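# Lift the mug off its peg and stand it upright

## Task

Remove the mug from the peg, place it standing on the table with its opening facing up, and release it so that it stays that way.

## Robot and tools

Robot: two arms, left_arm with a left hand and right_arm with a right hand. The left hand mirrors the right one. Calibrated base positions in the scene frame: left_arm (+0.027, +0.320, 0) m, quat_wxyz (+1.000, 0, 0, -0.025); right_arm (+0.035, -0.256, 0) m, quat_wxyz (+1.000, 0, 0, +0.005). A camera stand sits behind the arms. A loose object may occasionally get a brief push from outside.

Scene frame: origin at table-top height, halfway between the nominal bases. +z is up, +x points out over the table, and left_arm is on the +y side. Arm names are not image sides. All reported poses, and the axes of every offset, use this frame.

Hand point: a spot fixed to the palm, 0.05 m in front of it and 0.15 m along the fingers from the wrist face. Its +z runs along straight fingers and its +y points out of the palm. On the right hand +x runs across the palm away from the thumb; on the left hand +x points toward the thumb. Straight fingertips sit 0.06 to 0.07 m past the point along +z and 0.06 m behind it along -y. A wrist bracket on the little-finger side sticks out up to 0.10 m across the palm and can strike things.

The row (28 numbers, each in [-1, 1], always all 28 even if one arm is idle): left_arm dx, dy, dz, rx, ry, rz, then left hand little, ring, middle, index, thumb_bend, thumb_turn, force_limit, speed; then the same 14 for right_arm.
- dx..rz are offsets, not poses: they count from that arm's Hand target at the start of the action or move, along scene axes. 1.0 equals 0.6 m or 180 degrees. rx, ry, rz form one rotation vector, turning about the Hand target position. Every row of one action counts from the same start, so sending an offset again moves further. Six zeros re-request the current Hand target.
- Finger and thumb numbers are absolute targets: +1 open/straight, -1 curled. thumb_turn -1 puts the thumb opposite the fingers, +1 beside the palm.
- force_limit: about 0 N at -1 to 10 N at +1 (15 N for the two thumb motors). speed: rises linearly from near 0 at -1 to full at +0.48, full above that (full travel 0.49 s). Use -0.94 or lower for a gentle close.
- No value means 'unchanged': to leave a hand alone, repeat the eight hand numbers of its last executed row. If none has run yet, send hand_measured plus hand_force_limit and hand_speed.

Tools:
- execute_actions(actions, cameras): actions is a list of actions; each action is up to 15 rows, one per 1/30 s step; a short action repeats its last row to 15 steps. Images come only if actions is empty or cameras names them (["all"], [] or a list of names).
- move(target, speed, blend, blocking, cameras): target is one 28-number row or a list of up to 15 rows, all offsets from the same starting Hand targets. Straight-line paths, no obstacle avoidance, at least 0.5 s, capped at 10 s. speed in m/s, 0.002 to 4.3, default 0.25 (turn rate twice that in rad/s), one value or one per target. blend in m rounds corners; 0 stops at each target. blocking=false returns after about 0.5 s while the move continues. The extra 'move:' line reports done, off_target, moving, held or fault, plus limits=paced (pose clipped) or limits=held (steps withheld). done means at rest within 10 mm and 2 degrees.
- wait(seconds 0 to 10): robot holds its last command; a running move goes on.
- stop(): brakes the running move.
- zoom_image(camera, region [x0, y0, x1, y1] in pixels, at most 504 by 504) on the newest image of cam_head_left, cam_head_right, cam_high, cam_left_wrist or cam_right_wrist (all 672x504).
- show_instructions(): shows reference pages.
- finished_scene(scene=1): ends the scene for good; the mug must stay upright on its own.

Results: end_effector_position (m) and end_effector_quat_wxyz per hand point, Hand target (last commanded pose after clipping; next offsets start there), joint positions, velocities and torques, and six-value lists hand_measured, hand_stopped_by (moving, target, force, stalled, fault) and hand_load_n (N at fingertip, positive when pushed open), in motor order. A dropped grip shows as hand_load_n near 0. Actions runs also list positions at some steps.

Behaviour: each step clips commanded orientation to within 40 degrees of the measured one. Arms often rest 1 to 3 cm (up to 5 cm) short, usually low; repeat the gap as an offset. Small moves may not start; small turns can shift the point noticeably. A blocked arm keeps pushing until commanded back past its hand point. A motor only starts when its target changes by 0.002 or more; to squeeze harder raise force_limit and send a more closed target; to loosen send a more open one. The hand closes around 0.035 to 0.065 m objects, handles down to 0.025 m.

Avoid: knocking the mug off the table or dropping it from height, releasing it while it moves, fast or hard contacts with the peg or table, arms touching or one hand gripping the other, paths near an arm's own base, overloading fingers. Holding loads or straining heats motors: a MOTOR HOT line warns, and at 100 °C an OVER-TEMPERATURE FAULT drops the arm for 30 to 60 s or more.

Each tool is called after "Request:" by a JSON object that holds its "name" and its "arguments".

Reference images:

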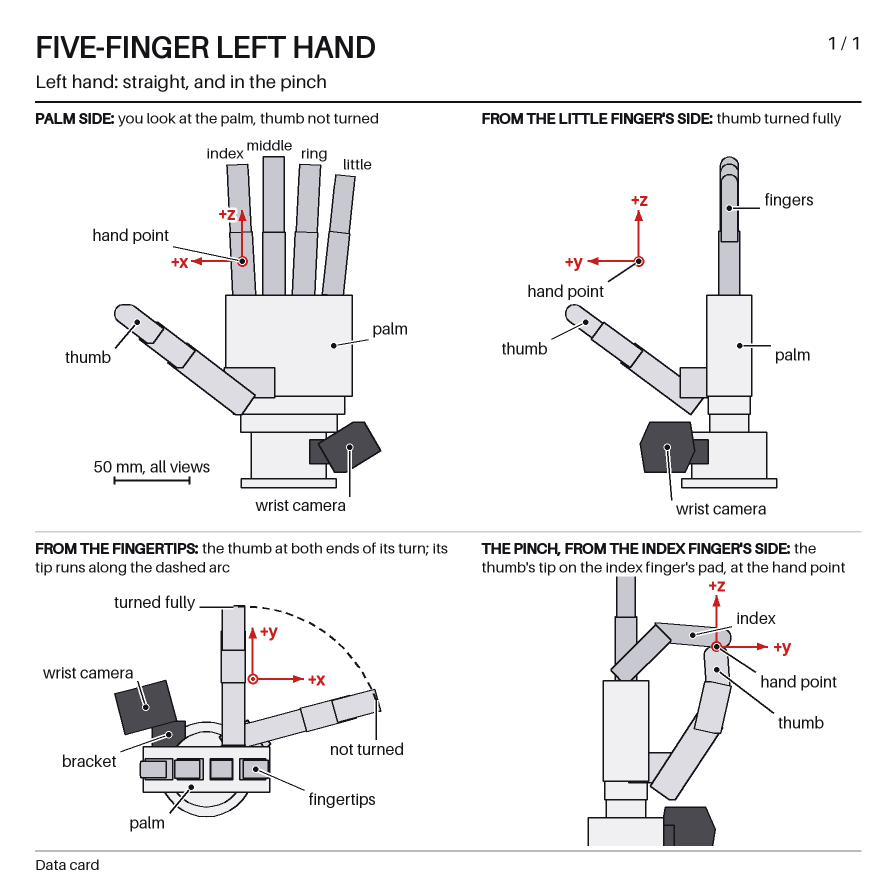

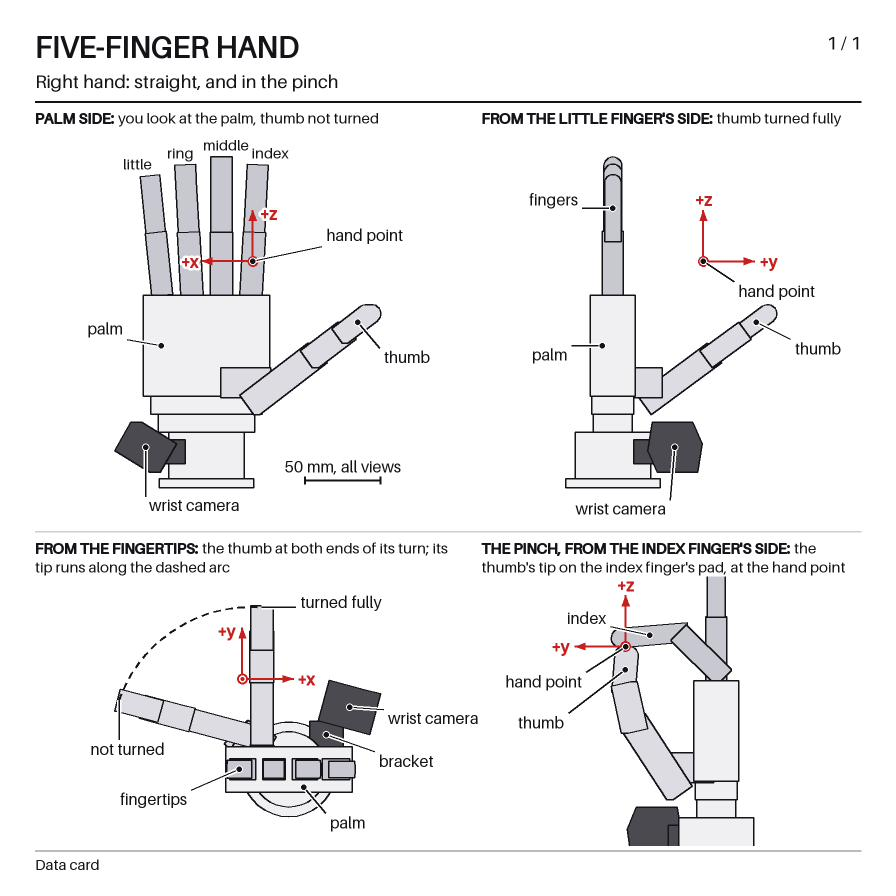

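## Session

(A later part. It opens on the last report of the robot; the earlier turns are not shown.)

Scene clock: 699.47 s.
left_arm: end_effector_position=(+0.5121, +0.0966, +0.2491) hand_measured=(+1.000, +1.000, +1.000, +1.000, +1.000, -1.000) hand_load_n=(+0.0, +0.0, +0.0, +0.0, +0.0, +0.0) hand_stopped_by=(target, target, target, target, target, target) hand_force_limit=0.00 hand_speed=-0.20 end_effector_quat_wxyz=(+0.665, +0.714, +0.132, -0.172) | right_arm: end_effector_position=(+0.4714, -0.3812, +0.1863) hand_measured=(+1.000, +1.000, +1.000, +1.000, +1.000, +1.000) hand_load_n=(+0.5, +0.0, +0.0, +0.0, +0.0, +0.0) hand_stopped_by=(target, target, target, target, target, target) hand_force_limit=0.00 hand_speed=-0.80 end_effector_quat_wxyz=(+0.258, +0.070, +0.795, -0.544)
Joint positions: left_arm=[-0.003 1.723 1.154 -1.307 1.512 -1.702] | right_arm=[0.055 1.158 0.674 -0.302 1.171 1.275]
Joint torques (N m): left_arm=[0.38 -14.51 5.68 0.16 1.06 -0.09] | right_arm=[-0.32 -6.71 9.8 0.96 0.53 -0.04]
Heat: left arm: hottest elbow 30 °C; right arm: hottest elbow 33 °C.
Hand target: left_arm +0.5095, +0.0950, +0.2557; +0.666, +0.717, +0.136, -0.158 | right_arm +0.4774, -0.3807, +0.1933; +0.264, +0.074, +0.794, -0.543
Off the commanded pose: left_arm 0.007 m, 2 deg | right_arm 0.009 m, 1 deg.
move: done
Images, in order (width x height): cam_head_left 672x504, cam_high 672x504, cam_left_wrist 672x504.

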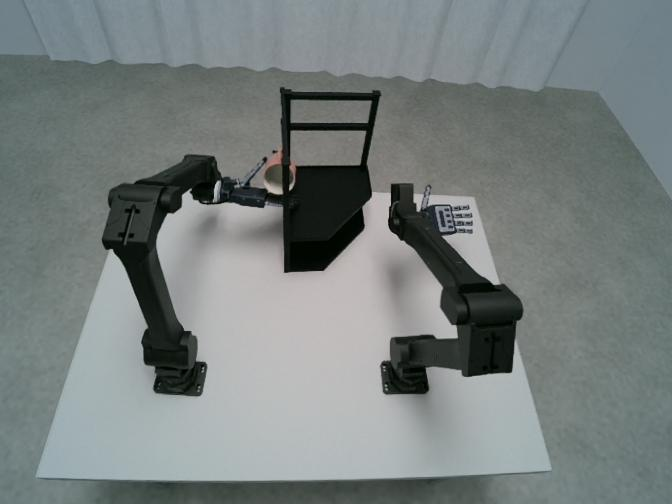

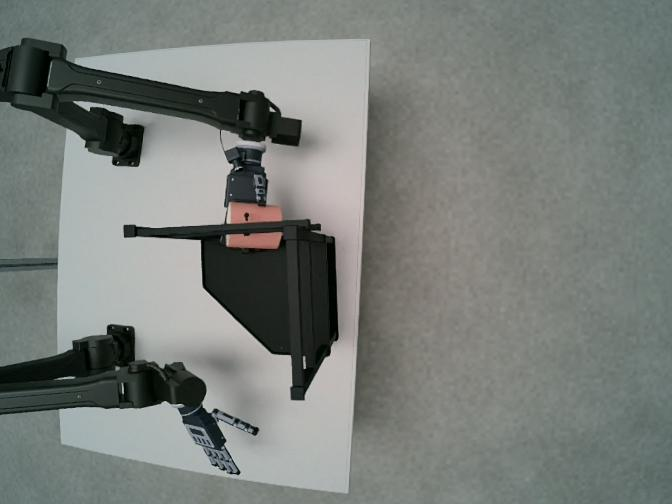

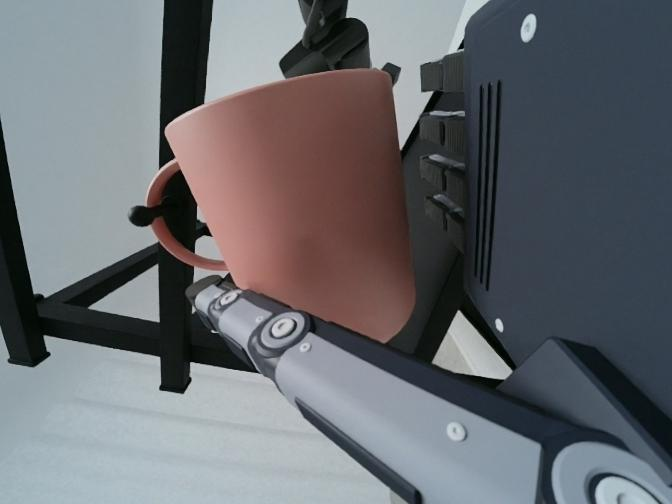

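Request:
{"name": "move", "arguments": {"target": [-0.0105,-0.02,0.0212,0,0,0,1,1,1,1,1,-1,0,-0.2,0,0,0,0,0,0,1,1,1,1,1,1,0,-0.8], "speed": 0.06, "cameras": ["cam_head_left", "cam_high", "cam_left_wrist"]}}

Request:
{"name": "zoom_image", "arguments": {"camera": "cam_head_left", "region": [190, 140, 310, 230]}}

Request:
{"name": "zoom_image", "arguments": {"camera": "cam_left_wrist", "region": [120, 0, 500, 380]}}

Request:
{"name": "zoom_image", "arguments": {"camera": "cam_high", "region": [210, 110, 330, 260]}}

Scene clock: 726.20 s.
left_arm: end_effector_position=(+0.5066, +0.0862, +0.2618) hand_measured=(+1.000, +1.000, +1.000, +1.000, +1.000, -1.000) hand_load_n=(+0.0, +0.0, +0.0, +0.0, +0.0, +0.0) hand_stopped_by=(target, target, target, target, target, target) hand_force_limit=0.00 hand_speed=-0.20 end_effector_quat_wxyz=(+0.663, +0.716, +0.128, -0.176) | right_arm: end_effector_position=(+0.4714, -0.3812, +0.1863) hand_measured=(+1.000, +1.000, +1.000, +1.000, +1.000, +1.000) hand_load_n=(+0.0, +0.0, +0.0, +0.0, +0.0, +0.0) hand_stopped_by=(target, target, target, target, target, target) hand_force_limit=0.00 hand_speed=-0.80 end_effector_quat_wxyz=(+0.258, +0.070, +0.795, -0.544)
Joint positions: left_arm=[-0.025 1.665 1.126 -1.157 1.511 -1.882] | right_arm=[0.055 1.158 0.674 -0.302 1.171 1.275]
Joint torques (N m): left_arm=[0.09 -13.8 5.98 0.42 1.09 -0.09] | right_arm=[-0.26 -6.59 9.8 0.96 0.52 -0.04]
Heat: left arm: hottest elbow 30 °C; right arm: hottest elbow 33 °C.
Hand target: left_arm +0.5032, +0.0830, +0.2682; +0.666, +0.717, +0.136, -0.158 | right_arm +0.4774, -0.3807, +0.1933; +0.264, +0.074, +0.794, -0.543
Off the commanded pose: left_arm 0.008 m, 2 deg | right_arm 0.009 m, 1 deg.
move: done
Images, in order (width x height): cam_head_left 672x504, cam_high 672x504, cam_left_wrist 672x504.

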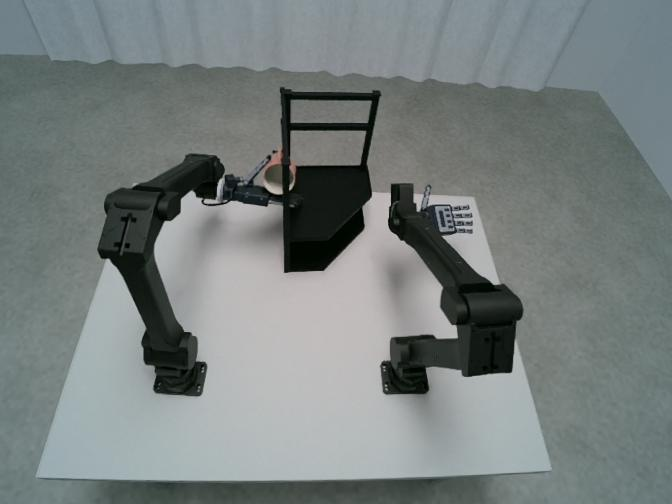

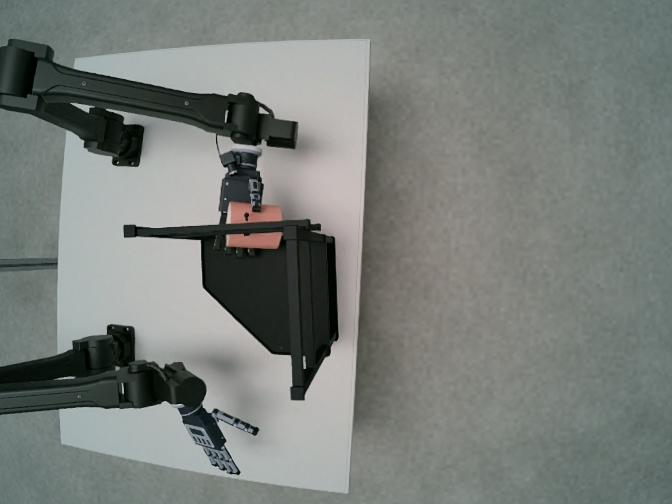

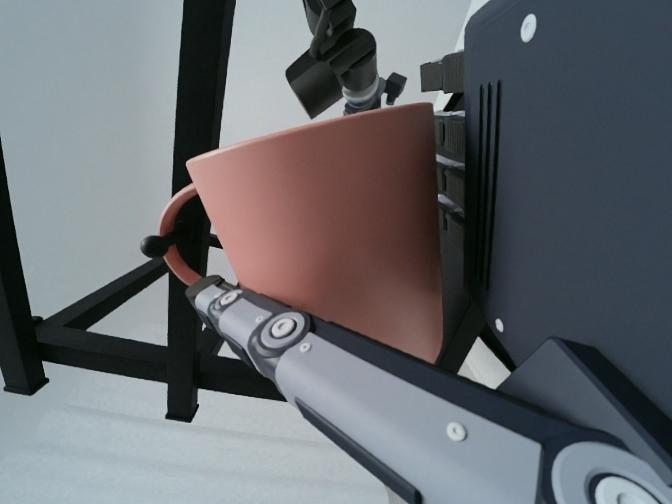

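Scaled by 4.200 from the camera's 672x504 image, which has a finer 960x720 frame.

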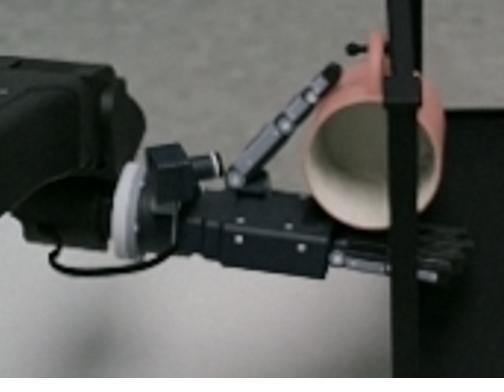

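Scaled by 1.326 from the camera's 672x504 image, which has a finer 960x720 frame.

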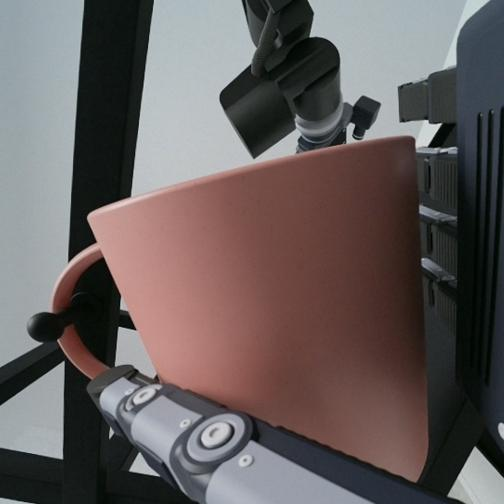

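Scaled by 3.360 from the camera's 672x504 image, which has a finer 960x720 frame.

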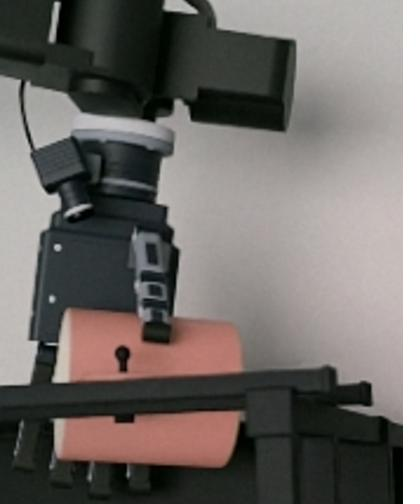

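Request:
{"name": "move", "arguments": {"target": [0,0,0,0,0,0,1,1,-1,-1,1,-1,-0.3,-0.92,0,0,0,0,0,0,1,1,1,1,1,1,0,-0.8], "speed": 0.06, "cameras": ["cam_high", "cam_left_wrist"]}}

Request:
{"name": "zoom_image", "arguments": {"camera": "cam_high", "region": [210, 110, 330, 260]}}

Scene clock: 748.77 s.
left_arm: end_effector_position=(+0.5064, +0.0857, +0.2608) hand_measured=(+1.000, +1.000, +0.396, +0.382, +1.000, -1.000) hand_load_n=(+0.0, +0.0, +4.0, +4.0, +1.5, +1.5) hand_stopped_by=(target, target, force, force, target, target) hand_force_limit=-0.30 hand_speed=-0.92 end_effector_quat_wxyz=(+0.661, +0.718, +0.129, -0.176) | right_arm: end_effector_position=(+0.4714, -0.3812, +0.1863) hand_measured=(+1.000, +1.000, +1.000, +1.000, +1.000, +1.000) hand_load_n=(+0.0, +0.0, +0.0, +0.0, +0.0, -0.5) hand_stopped_by=(target, target, target, target, target, target) hand_force_limit=0.00 hand_speed=-0.80 end_effector_quat_wxyz=(+0.258, +0.070, +0.795, -0.544)
Joint positions: left_arm=[-0.026 1.665 1.126 -1.157 1.506 -1.883] | right_arm=[0.055 1.158 0.674 -0.302 1.171 1.275]
Joint torques (N m): left_arm=[0.15 -13.74 6.11 0.08 1.33 0] | right_arm=[-0.26 -6.59 9.8 0.95 0.52 -0.03]
Heat: left arm: hottest elbow 30 °C; right arm: hottest elbow 34 °C.
Hand target: left_arm +0.5032, +0.0836, +0.2683; +0.663, +0.718, +0.121, -0.172 (not the last commanded pose) | right_arm +0.4774, -0.3807, +0.1933; +0.264, +0.074, +0.794, -0.543
Off the commanded pose: left_arm 0.008 m, 2 deg | right_arm 0.009 m, 1 deg.
move: done
Images, in order (width x height): cam_high 672x504, cam_left_wrist 672x504.

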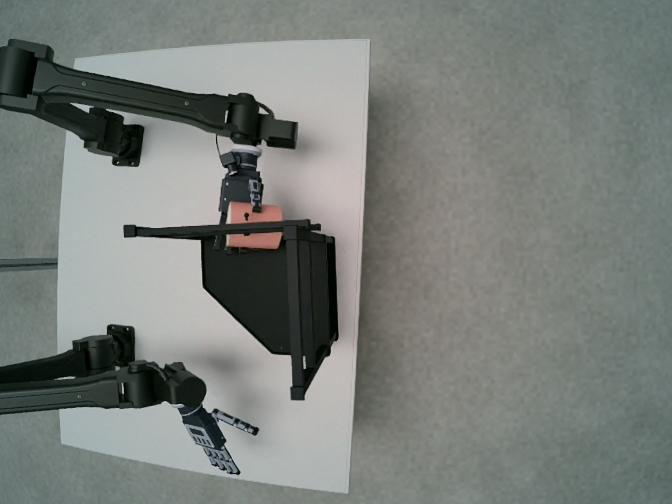

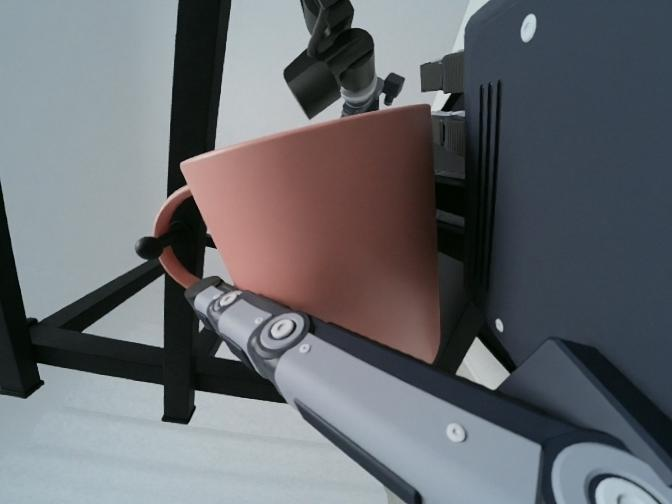

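Scaled by 3.360 from the camera's 672x504 image, which has a finer 960x720 frame.

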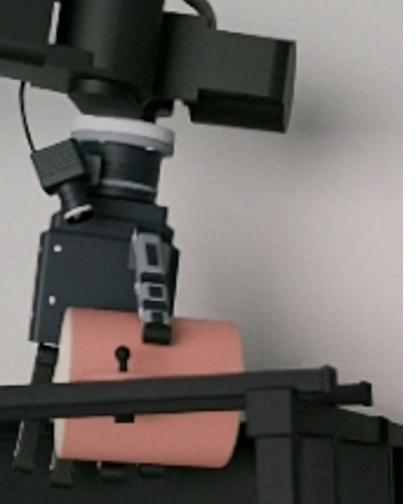

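Request:
{"name": "move", "arguments": {"target": [0,0,0,0,0,0,1,1,-1,-1,-0.5,-1,0.0,-0.92,0,0,0,0,0,0,1,1,1,1,1,1,0,-0.8], "speed": 0.06}}

Scene clock: 753.03 s.
left_arm: end_effector_position=(+0.5064, +0.0857, +0.2608) hand_measured=(+1.000, +1.000, +0.396, +0.382, +0.990, -1.000) hand_load_n=(+0.0, +0.0, +4.5, +4.5, +7.0, +1.5) hand_stopped_by=(target, target, force, force, force, target) hand_force_limit=0.00 hand_speed=-0.92 end_effector_quat_wxyz=(+0.661, +0.718, +0.129, -0.176) | right_arm: end_effector_position=(+0.4714, -0.3812, +0.1863) hand_measured=(+1.000, +1.000, +1.000, +1.000, +1.000, +1.000) hand_load_n=(+0.0, +0.0, +0.0, +0.0, +0.0, +0.0) hand_stopped_by=(target, target, target, target, target, target) hand_force_limit=0.00 hand_speed=-0.80 end_effector_quat_wxyz=(+0.258, +0.070, +0.795, -0.544)
Joint positions: left_arm=[-0.026 1.665 1.126 -1.157 1.506 -1.883] | right_arm=[0.055 1.158 0.674 -0.302 1.171 1.275]
Joint torques (N m): left_arm=[0.09 -13.74 6.11 0.1 1.32 0] | right_arm=[-0.32 -6.53 9.83 0.96 0.52 -0.04]
Heat: left arm: hottest elbow 30 °C; right arm: hottest elbow 34 °C.
Hand target: left_arm +0.5032, +0.0836, +0.2683; +0.663, +0.718, +0.121, -0.172 | right_arm +0.4774, -0.3807, +0.1933; +0.264, +0.074, +0.794, -0.543
Off the commanded pose: left_arm 0.008 m, 1 deg | right_arm 0.009 m, 1 deg.
move: done

Request:
{"name": "move", "arguments": {"target": [0,0,0,0,0,0,1,1,-0.9,-0.9,-0.6,-1,0.6,-0.92,0,0,0,0,0,0,1,1,1,1,1,1,0,-0.8], "speed": 0.06, "cameras": ["cam_head_left", "cam_high", "cam_left_wrist"]}}

Request:
{"name": "zoom_image", "arguments": {"camera": "cam_head_left", "region": [190, 140, 310, 230]}}

Request:
{"name": "zoom_image", "arguments": {"camera": "cam_left_wrist", "region": [120, 0, 500, 380]}}

Scene clock: 757.77 s.
left_arm: end_effector_position=(+0.5063, +0.0856, +0.2605) hand_measured=(+1.000, +1.000, +0.378, +0.362, +0.986, -1.000) hand_load_n=(+0.0, +0.0, +8.5, +9.5, +11.0, +2.0) hand_stopped_by=(target, target, force, force, force, target) hand_force_limit=0.60 hand_speed=-0.92 end_effector_quat_wxyz=(+0.660, +0.718, +0.129, -0.176) | right_arm: end_effector_position=(+0.4714, -0.3812, +0.1863) hand_measured=(+1.000, +1.000, +1.000, +1.000, +1.000, +1.000) hand_load_n=(+0.0, +0.0, +0.0, +0.0, +0.0, -0.5) hand_stopped_by=(target, target, target, target, target, target) hand_force_limit=0.00 hand_speed=-0.80 end_effector_quat_wxyz=(+0.258, +0.070, +0.795, -0.544)
Joint positions: left_arm=[-0.026 1.665 1.126 -1.157 1.505 -1.883] | right_arm=[0.055 1.158 0.674 -0.302 1.171 1.275]
Joint torques (N m): left_arm=[0.26 -13.68 6.11 0.09 1.38 0] | right_arm=[-0.38 -6.53 9.8 0.96 0.51 -0.03]
Heat: left arm: hottest elbow 31 °C; right arm: hottest elbow 34 °C.
Hand target: left_arm +0.5033, +0.0836, +0.2683; +0.663, +0.718, +0.121, -0.172 | right_arm +0.4774, -0.3807, +0.1933; +0.264, +0.074, +0.794, -0.543
Off the commanded pose: left_arm 0.009 m, 1 deg | right_arm 0.009 m, 1 deg.
move: done
Images, in order (width x height): cam_head_left 672x504, cam_high 672x504, cam_left_wrist 672x504.

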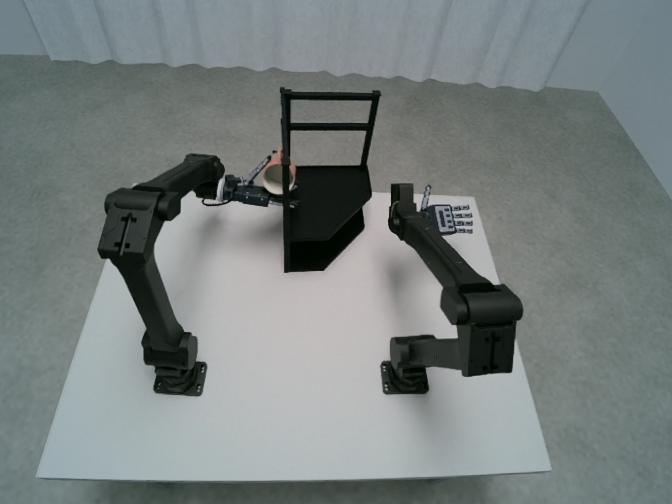

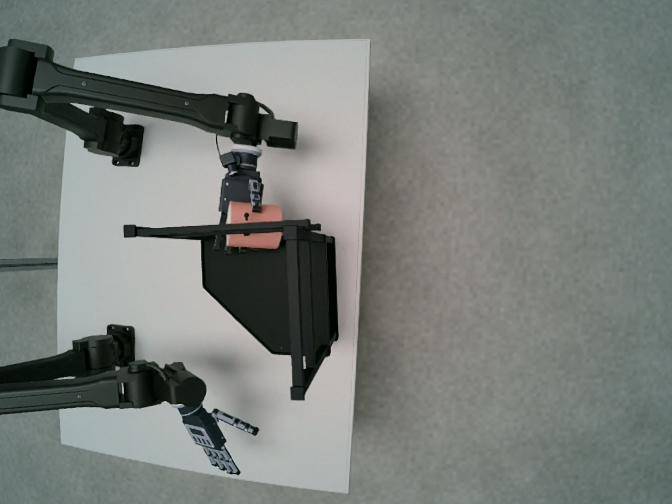

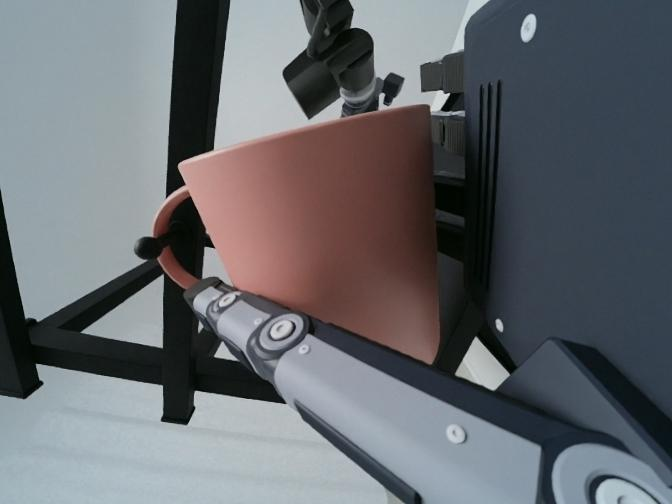

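Scaled by 4.200 from the camera's 672x504 image, which has a finer 960x720 frame.

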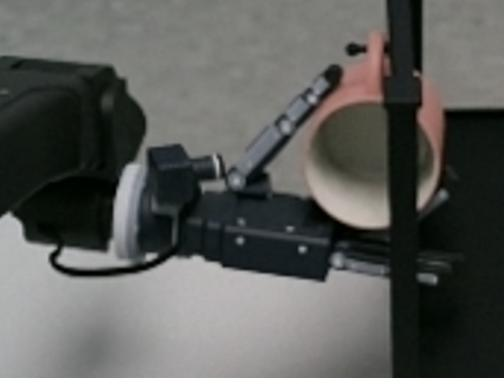

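Scaled by 1.326 from the camera's 672x504 image, which has a finer 960x720 frame.

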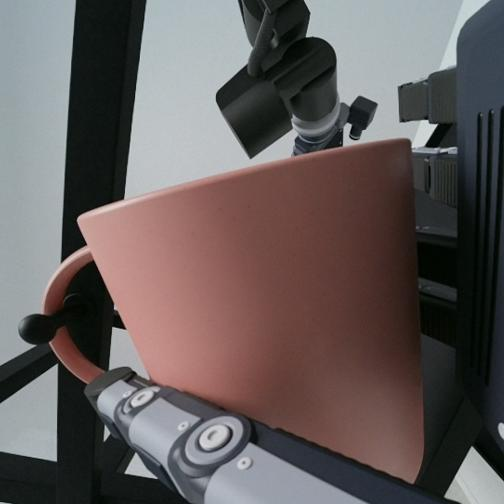

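Request:
{"name": "move", "arguments": {"target": [0,0,0.0167,0,0,0,1,1,-0.9,-0.9,-0.6,-1,0.6,-0.92,0,0,0,0,0,0,1,1,1,1,1,1,0,-0.8], "speed": 0.04, "cameras": ["cam_head_left", "cam_left_wrist"]}}

Request:
{"name": "zoom_image", "arguments": {"camera": "cam_left_wrist", "region": [120, 0, 500, 380]}}

Request:
{"name": "zoom_image", "arguments": {"camera": "cam_head_left", "region": [250, 140, 310, 200]}}

Scene clock: 766.63 s.
left_arm: end_effector_position=(+0.5060, +0.0856, +0.2610) hand_measured=(+1.000, +1.000, +0.378, +0.362, +0.986, -1.000) hand_load_n=(+0.0, +0.0, +8.5, +9.5, +11.0, +2.5) hand_stopped_by=(target, target, force, force, force, target) hand_force_limit=0.60 hand_speed=-0.92 end_effector_quat_wxyz=(+0.659, +0.719, +0.132, -0.179) | right_arm: end_effector_position=(+0.4714, -0.3812, +0.1863) hand_measured=(+1.000, +1.000, +1.000, +1.000, +1.000, +1.000) hand_load_n=(+0.0, +0.0, +0.0, +0.0, +0.0, -0.5) hand_stopped_by=(target, target, target, target, target, target) hand_force_limit=0.00 hand_speed=-0.80 end_effector_quat_wxyz=(+0.258, +0.070, +0.795, -0.544)
Joint positions: left_arm=[-0.026 1.661 1.126 -1.162 1.503 -1.892] | right_arm=[0.055 1.158 0.674 -0.302 1.171 1.275]
Joint torques (N m): left_arm=[0.15 -14.8 6.8 -0.31 1.51 -0.01] | right_arm=[-0.26 -6.59 9.81 0.99 0.52 -0.03]
Heat: left arm: hottest elbow 31 °C; right arm: hottest elbow 34 °C.
Hand target: left_arm +0.5032, +0.0836, +0.2784; +0.663, +0.718, +0.121, -0.172 | right_arm +0.4774, -0.3807, +0.1933; +0.264, +0.074, +0.794, -0.543
Off the commanded pose: left_arm 0.018 m, 2 deg | right_arm 0.009 m, 1 deg.
move: off_target (left_arm)
Images, in order (width x height): cam_head_left 672x504, cam_left_wrist 672x504.

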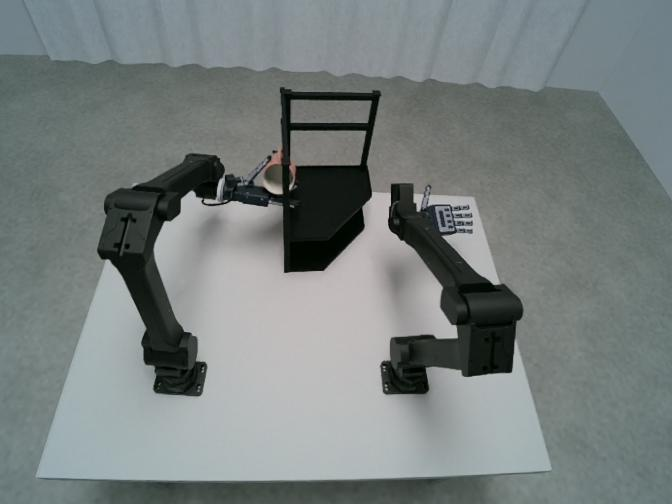

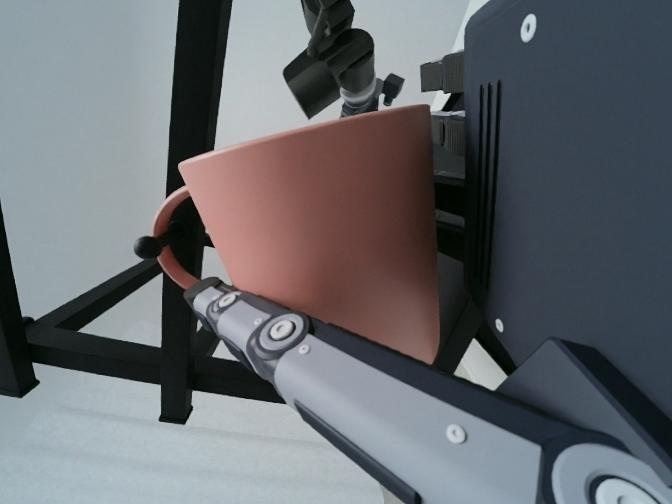

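Scaled by 1.326 from the camera's 672x504 image, which has a finer 960x720 frame.

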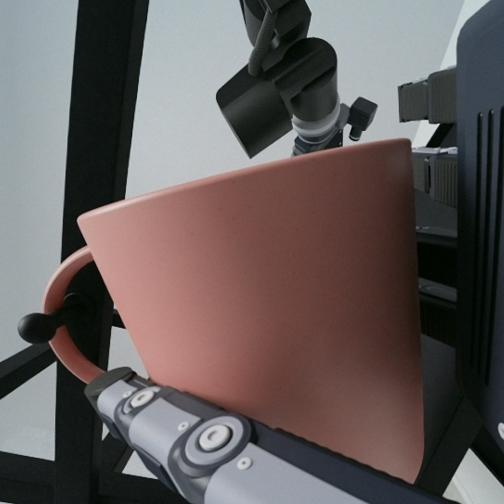

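Scaled by 8.400 from the camera's 672x504 image, which has a finer 960x720 frame.

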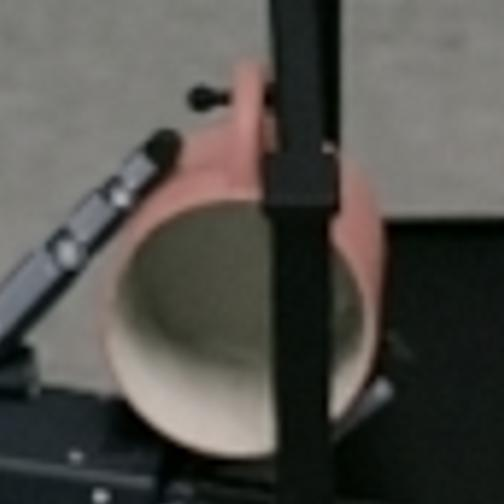

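Request:
{"name": "move", "arguments": {"target": [0,0,0.016,0,0,0,1,1,-0.9,-0.9,-0.6,-1,0.6,-0.92,0,0,0,0,0,0,1,1,1,1,1,1,0,-0.8], "speed": 0.05, "cameras": ["cam_head_left","cam_high","cam_left_wrist"]}}

Scene clock: 787.67 s.
left_arm: end_effector_position=(+0.5051, +0.0855, +0.2615) hand_measured=(+1.000, +1.000, +0.378, +0.362, +0.986, -1.000) hand_load_n=(+0.0, +0.0, +8.5, +10.0, +11.0, +3.5) hand_stopped_by=(target, target, force, force, force, target) hand_force_limit=0.60 hand_speed=-0.92 end_effector_quat_wxyz=(+0.654, +0.719, +0.142, -0.189) | right_arm: end_effector_position=(+0.4714, -0.3812, +0.1863) hand_measured=(+1.000, +1.000, +1.000, +1.000, +1.000, +1.000) hand_load_n=(+0.0, +0.0, -0.5, +0.0, +0.0, +0.0) hand_stopped_by=(target, target, target, target, target, target) hand_force_limit=0.00 hand_speed=-0.80 end_effector_quat_wxyz=(+0.258, +0.070, +0.795, -0.544)
Joint positions: left_arm=[-0.026 1.654 1.126 -1.175 1.496 -1.914] | right_arm=[0.055 1.158 0.674 -0.302 1.171 1.275]
Joint torques (N m): left_arm=[0.15 -15.38 7.45 -0.21 1.79 0.11] | right_arm=[-0.38 -6.65 9.83 0.96 0.53 -0.03]
Heat: left arm: hottest elbow 31 °C; right arm: hottest elbow 34 °C.
Hand target: left_arm +0.5033, +0.0836, +0.2880; +0.663, +0.718, +0.121, -0.172 | right_arm +0.4774, -0.3807, +0.1933; +0.264, +0.074, +0.794, -0.543
Off the commanded pose: left_arm 0.027 m, 3 deg | right_arm 0.009 m, 1 deg.
move: off_target (left_arm)
Images, in order (width x height): cam_head_left 672x504, cam_high 672x504, cam_left_wrist 672x504.

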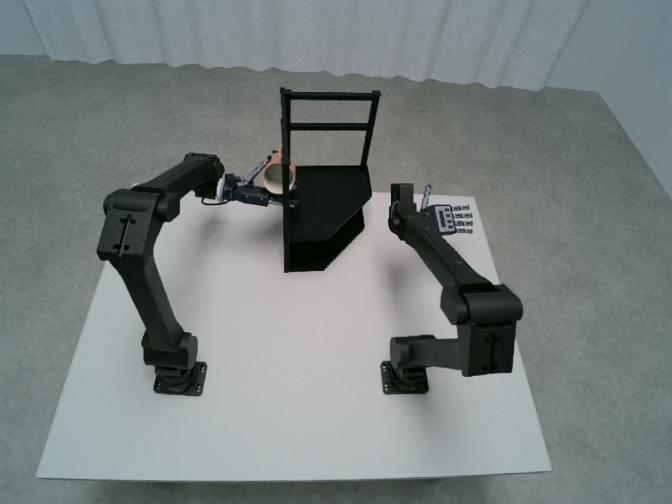

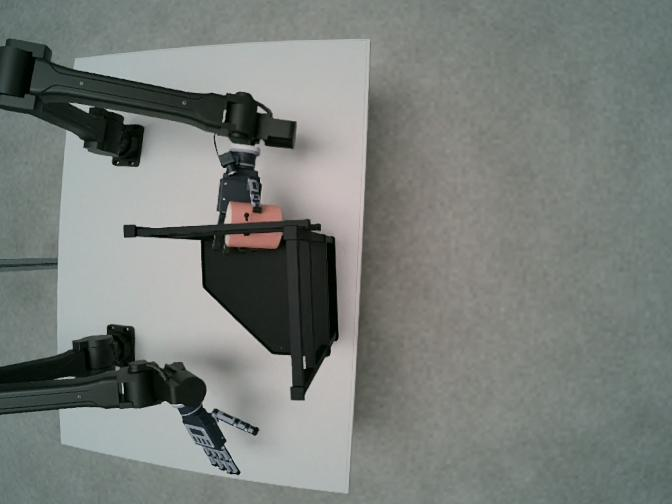

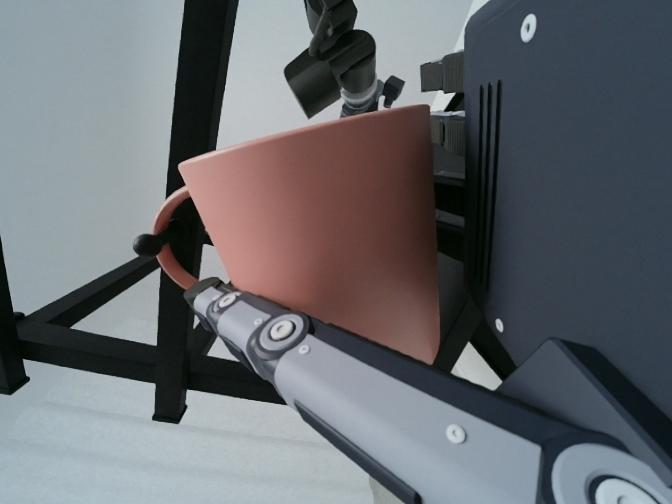

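Request:
{"name": "zoom_image", "arguments": {"camera": "cam_left_wrist", "region": [100, 80, 460, 380]}}

Request:
{"name": "zoom_image", "arguments": {"camera": "cam_head_left", "region": [190, 120, 330, 230]}}

Scaled by 1.400 from the camera's 672x504 image, which has a finer 960x720 frame.

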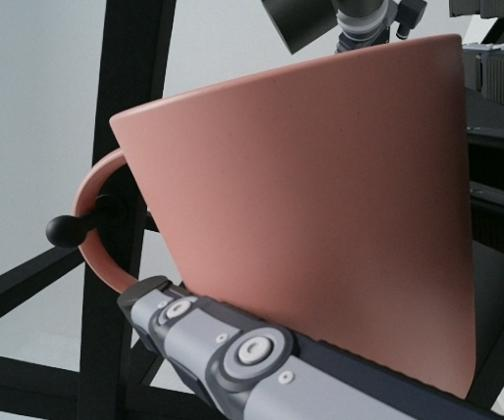

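Scaled by 3.600 from the camera's 672x504 image, which has a finer 960x720 frame.

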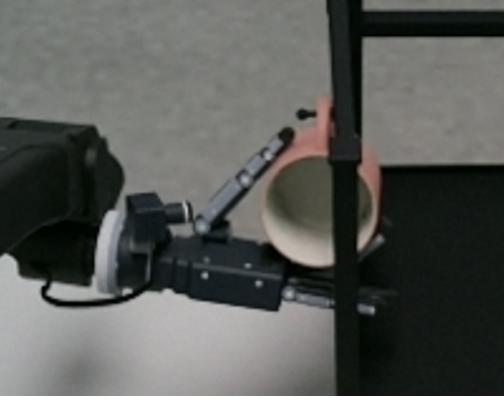

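Request:
{"name": "move", "arguments": {"target": [0,0,0.014,0,0,0,1,1,-0.9,-0.9,-0.6,-1,0.6,-0.92,0,0,0,0,0,0,1,1,1,1,1,1,0,-0.8], "speed": 0.05, "cameras": ["cam_left_wrist"]}}

Scene clock: 801.73 s.
left_arm: end_effector_position=(+0.5036, +0.0856, +0.2637) hand_measured=(+1.000, +1.000, +0.378, +0.362, +0.986, -1.000) hand_load_n=(+0.0, +0.0, +8.5, +10.0, +11.0, +3.5) hand_stopped_by=(target, target, force, force, force, target) hand_force_limit=0.60 hand_speed=-0.92 end_effector_quat_wxyz=(+0.651, +0.719, +0.149, -0.194) | right_arm: end_effector_position=(+0.4714, -0.3812, +0.1863) hand_measured=(+1.000, +1.000, +1.000, +1.000, +1.000, +1.000) hand_load_n=(+0.0, +0.0, +0.0, +0.0, +0.0, +0.0) hand_stopped_by=(target, target, target, target, target, target) hand_force_limit=0.00 hand_speed=-0.80 end_effector_quat_wxyz=(+0.258, +0.070, +0.795, -0.544)
Joint positions: left_arm=[-0.026 1.645 1.126 -1.19 1.493 -1.927] | right_arm=[0.055 1.158 0.674 -0.302 1.171 1.275]
Joint torques (N m): left_arm=[0.26 -15.68 8.09 -0.18 1.96 0.15] | right_arm=[-0.32 -6.65 9.84 0.96 0.52 -0.04]
Heat: left arm: hottest elbow 32 °C; right arm: hottest elbow 34 °C.
Hand target: left_arm +0.5032, +0.0836, +0.2965; +0.663, +0.718, +0.121, -0.172 | right_arm +0.4774, -0.3807, +0.1933; +0.264, +0.074, +0.794, -0.543
Off the commanded pose: left_arm 0.033 m, 4 deg | right_arm 0.009 m, 1 deg.
move: off_target (left_arm)
Images, in order (width x height): cam_left_wrist 672x504.

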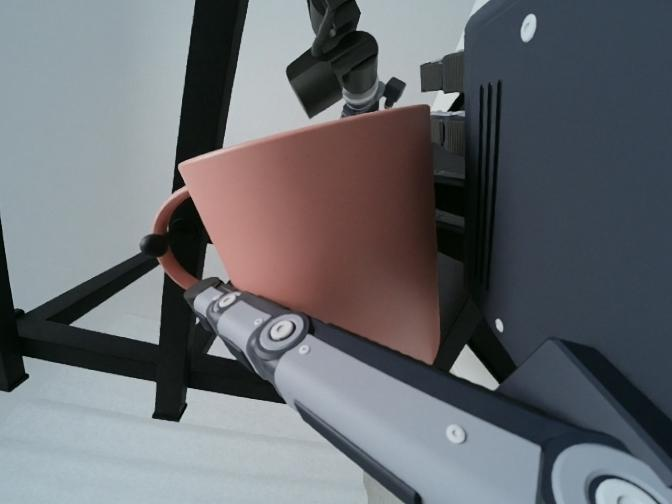

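Request:
{"name": "move", "arguments": {"target": [0,0,0.014,0,0,0,1,1,-0.9,-0.9,-0.6,-1,0.6,-0.92,0,0,0,0,0,0,1,1,1,1,1,1,0,-0.8], "speed": 0.05, "cameras": ["cam_left_wrist"]}}

Scene clock: 809.10 s.
left_arm: end_effector_position=(+0.5021, +0.0855, +0.2637) hand_measured=(+1.000, +1.000, +0.378, +0.362, +0.986, -1.000) hand_load_n=(+0.0, +0.0, +8.5, +10.0, +11.0, +3.5) hand_stopped_by=(target, target, force, force, force, target) hand_force_limit=0.60 hand_speed=-0.92 end_effector_quat_wxyz=(+0.646, +0.719, +0.156, -0.202) | right_arm: end_effector_position=(+0.4714, -0.3812, +0.1863) hand_measured=(+1.000, +1.000, +1.000, +1.000, +1.000, +1.000) hand_load_n=(+0.0, +0.0, +0.0, +0.0, +0.0, +0.0) hand_stopped_by=(target, target, target, target, target, target) hand_force_limit=0.00 hand_speed=-0.80 end_effector_quat_wxyz=(+0.258, +0.070, +0.795, -0.544)
Joint positions: left_arm=[-0.026 1.64 1.126 -1.209 1.487 -1.935] | right_arm=[0.055 1.158 0.674 -0.302 1.171 1.275]
Joint torques (N m): left_arm=[0.15 -16.09 8.76 -0.28 2.21 0.21] | right_arm=[-0.32 -6.53 9.84 0.99 0.52 -0.04]
Heat: left arm: hottest elbow 32 °C; right arm: hottest elbow 34 °C.
Hand target: left_arm +0.5032, +0.0836, +0.3048; +0.663, +0.718, +0.121, -0.172 | right_arm +0.4774, -0.3807, +0.1933; +0.264, +0.074, +0.794, -0.543
Off the commanded pose: left_arm 0.041 m, 6 deg | right_arm 0.009 m, 1 deg.
move: off_target (left_arm)
Images, in order (width x height): cam_left_wrist 672x504.

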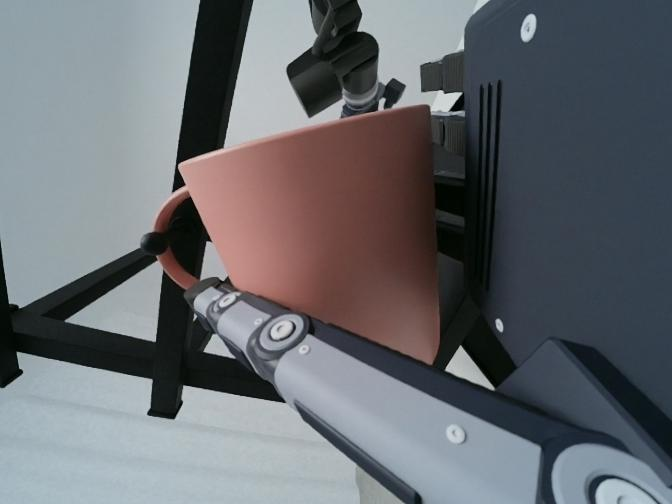

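Request:
{"name": "move", "arguments": {"target": [0,0,0.010,0,0,0,1,1,-0.9,-0.9,-0.6,-1,0.6,-0.92,0,0,0,0,0,0,1,1,1,1,1,1,0,-0.8], "speed": 0.05}}

Request:
{"name": "move", "arguments": {"target": [0,0,0.010,0,0,0,1,1,-0.9,-0.9,-0.6,-1,0.6,-0.92,0,0,0,0,0,0,1,1,1,1,1,1,0,-0.8], "speed": 0.05}}

Scene clock: 826.03 s.
left_arm: end_effector_position=(+0.5009, +0.0856, +0.2635) hand_measured=(+1.000, +1.000, +0.378, +0.362, +0.986, -1.000) hand_load_n=(+0.0, +0.0, +8.5, +10.5, +11.0, +4.0) hand_stopped_by=(target, target, force, force, force, target) hand_force_limit=0.60 hand_speed=-0.92 end_effector_quat_wxyz=(+0.644, +0.718, +0.162, -0.208) | right_arm: end_effector_position=(+0.4714, -0.3812, +0.1863) hand_measured=(+1.000, +1.000, +1.000, +1.000, +1.000, +1.000) hand_load_n=(+0.0, +0.0, +0.0, +0.0, +0.0, -0.5) hand_stopped_by=(target, target, target, target, target, target) hand_force_limit=0.00 hand_speed=-0.80 end_effector_quat_wxyz=(+0.258, +0.070, +0.795, -0.544)
Joint positions: left_arm=[-0.026 1.638 1.126 -1.227 1.485 -1.937] | right_arm=[0.055 1.158 0.674 -0.302 1.171 1.275]
Joint torques (N m): left_arm=[0.15 -16.5 9.25 -0.23 2.29 0.26] | right_arm=[-0.38 -6.71 9.83 0.96 0.52 -0.03]
Heat: left arm: hottest elbow 34 °C; right arm: hottest elbow 34 °C.
Hand target: left_arm +0.5032, +0.0836, +0.3109; +0.663, +0.718, +0.121, -0.172 | right_arm +0.4774, -0.3807, +0.1933; +0.264, +0.074, +0.794, -0.543
Off the commanded pose: left_arm 0.047 m, 7 deg | right_arm 0.009 m, 1 deg.
move: off_target (left_arm)

Scene clock: 826.93 s.
left_arm: end_effector_position=(+0.4997, +0.0856, +0.2633) hand_measured=(+1.000, +1.000, +0.378, +0.362, +0.986, -1.000) hand_load_n=(+0.0, +0.0, +8.5, +10.5, +11.0, +4.5) hand_stopped_by=(target, target, force, force, force, target) hand_force_limit=0.60 hand_speed=-0.92 end_effector_quat_wxyz=(+0.641, +0.718, +0.168, -0.213) | right_arm: end_effector_position=(+0.4714, -0.3812, +0.1863) hand_measured=(+1.000, +1.000, +1.000, +1.000, +1.000, +1.000) hand_load_n=(+0.0, +0.0, +0.0, +0.0, +0.0, -0.5) hand_stopped_by=(target, target, target, target, target, target) hand_force_limit=0.00 hand_speed=-0.80 end_effector_quat_wxyz=(+0.258, +0.070, +0.795, -0.544)
Joint positions: left_arm=[-0.026 1.635 1.126 -1.242 1.482 -1.94] | right_arm=[0.055 1.158 0.674 -0.302 1.171 1.275]
Joint torques (N m): left_arm=[0.21 -16.97 9.72 -0.32 2.43 0.3] | right_arm=[-0.38 -6.65 9.83 0.95 0.53 -0.04]
Heat: left arm: hottest elbow 34 °C; right arm: hottest elbow 34 °C.
Hand target: left_arm +0.5032, +0.0836, +0.3168; +0.663, +0.718, +0.121, -0.172 | right_arm +0.4774, -0.3807, +0.1933; +0.264, +0.074, +0.794, -0.543
Off the commanded pose: left_arm 0.054 m, 8 deg | right_arm 0.009 m, 1 deg.
move: off_target (left_arm)

Request:
{"name": "wait", "arguments": {"seconds": 0, "cameras": ["all"]}}

Scene clock: 859.57 s.
left_arm: end_effector_position=(+0.4997, +0.0856, +0.2633) hand_measured=(+1.000, +1.000, +0.378, +0.362, +0.986, -1.000) hand_load_n=(+0.0, +0.0, +8.5, +10.5, +11.0, +4.5) hand_stopped_by=(target, target, force, force, force, target) hand_force_limit=0.60 hand_speed=-0.92 end_effector_quat_wxyz=(+0.641, +0.718, +0.168, -0.213) | right_arm: end_effector_position=(+0.4714, -0.3812, +0.1863) hand_measured=(+1.000, +1.000, +1.000, +1.000, +1.000, +1.000) hand_load_n=(+0.0, +0.0, +0.0, +0.0, +0.0, +0.0) hand_stopped_by=(target, target, target, target, target, target) hand_force_limit=0.00 hand_speed=-0.80 end_effector_quat_wxyz=(+0.258, +0.070, +0.795, -0.544)
Joint positions: left_arm=[-0.026 1.635 1.126 -1.242 1.482 -1.94] | right_arm=[0.055 1.158 0.674 -0.302 1.171 1.275]
Joint torques (N m): left_arm=[0.26 -16.85 9.72 -0.24 2.44 0.3] | right_arm=[-0.38 -6.59 9.81 0.96 0.51 -0.04]
Heat: left arm: hottest elbow 37 °C; right arm: hottest elbow 34 °C.
Hand target: left_arm +0.5032, +0.0836, +0.3168; +0.663, +0.718, +0.121, -0.172 | right_arm +0.4774, -0.3807, +0.1933; +0.264, +0.074, +0.794, -0.543
Off the commanded pose: left_arm 0.054 m, 8 deg | right_arm 0.009 m, 1 deg.

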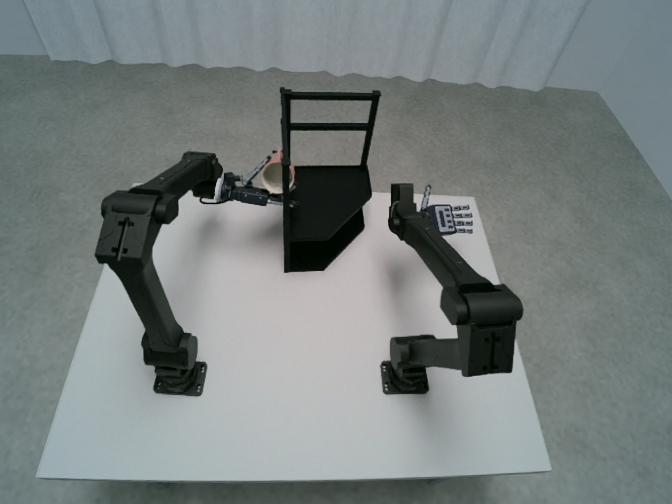

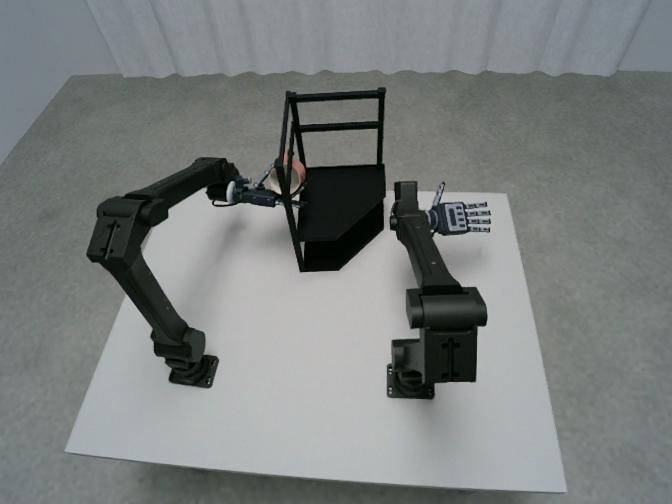

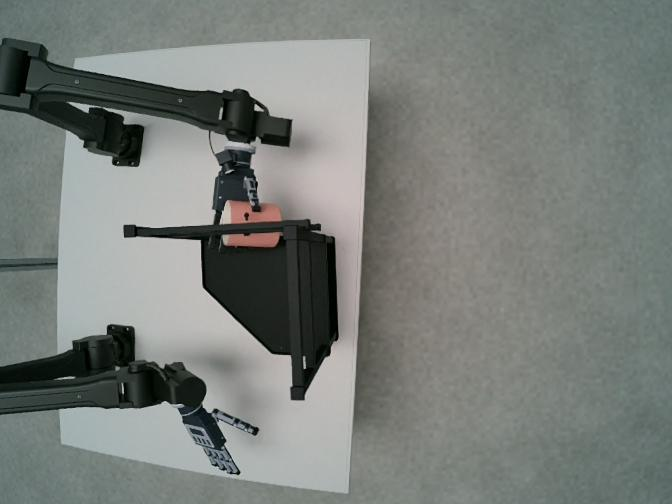

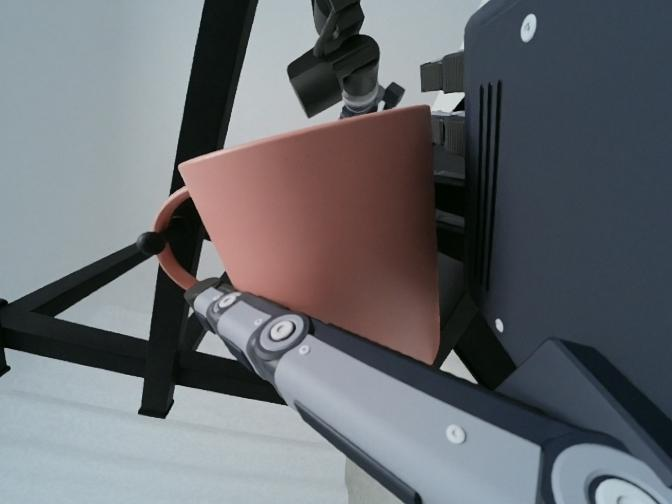

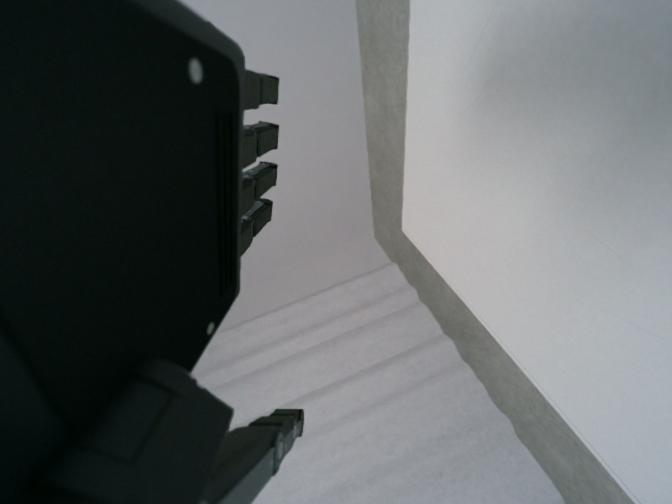

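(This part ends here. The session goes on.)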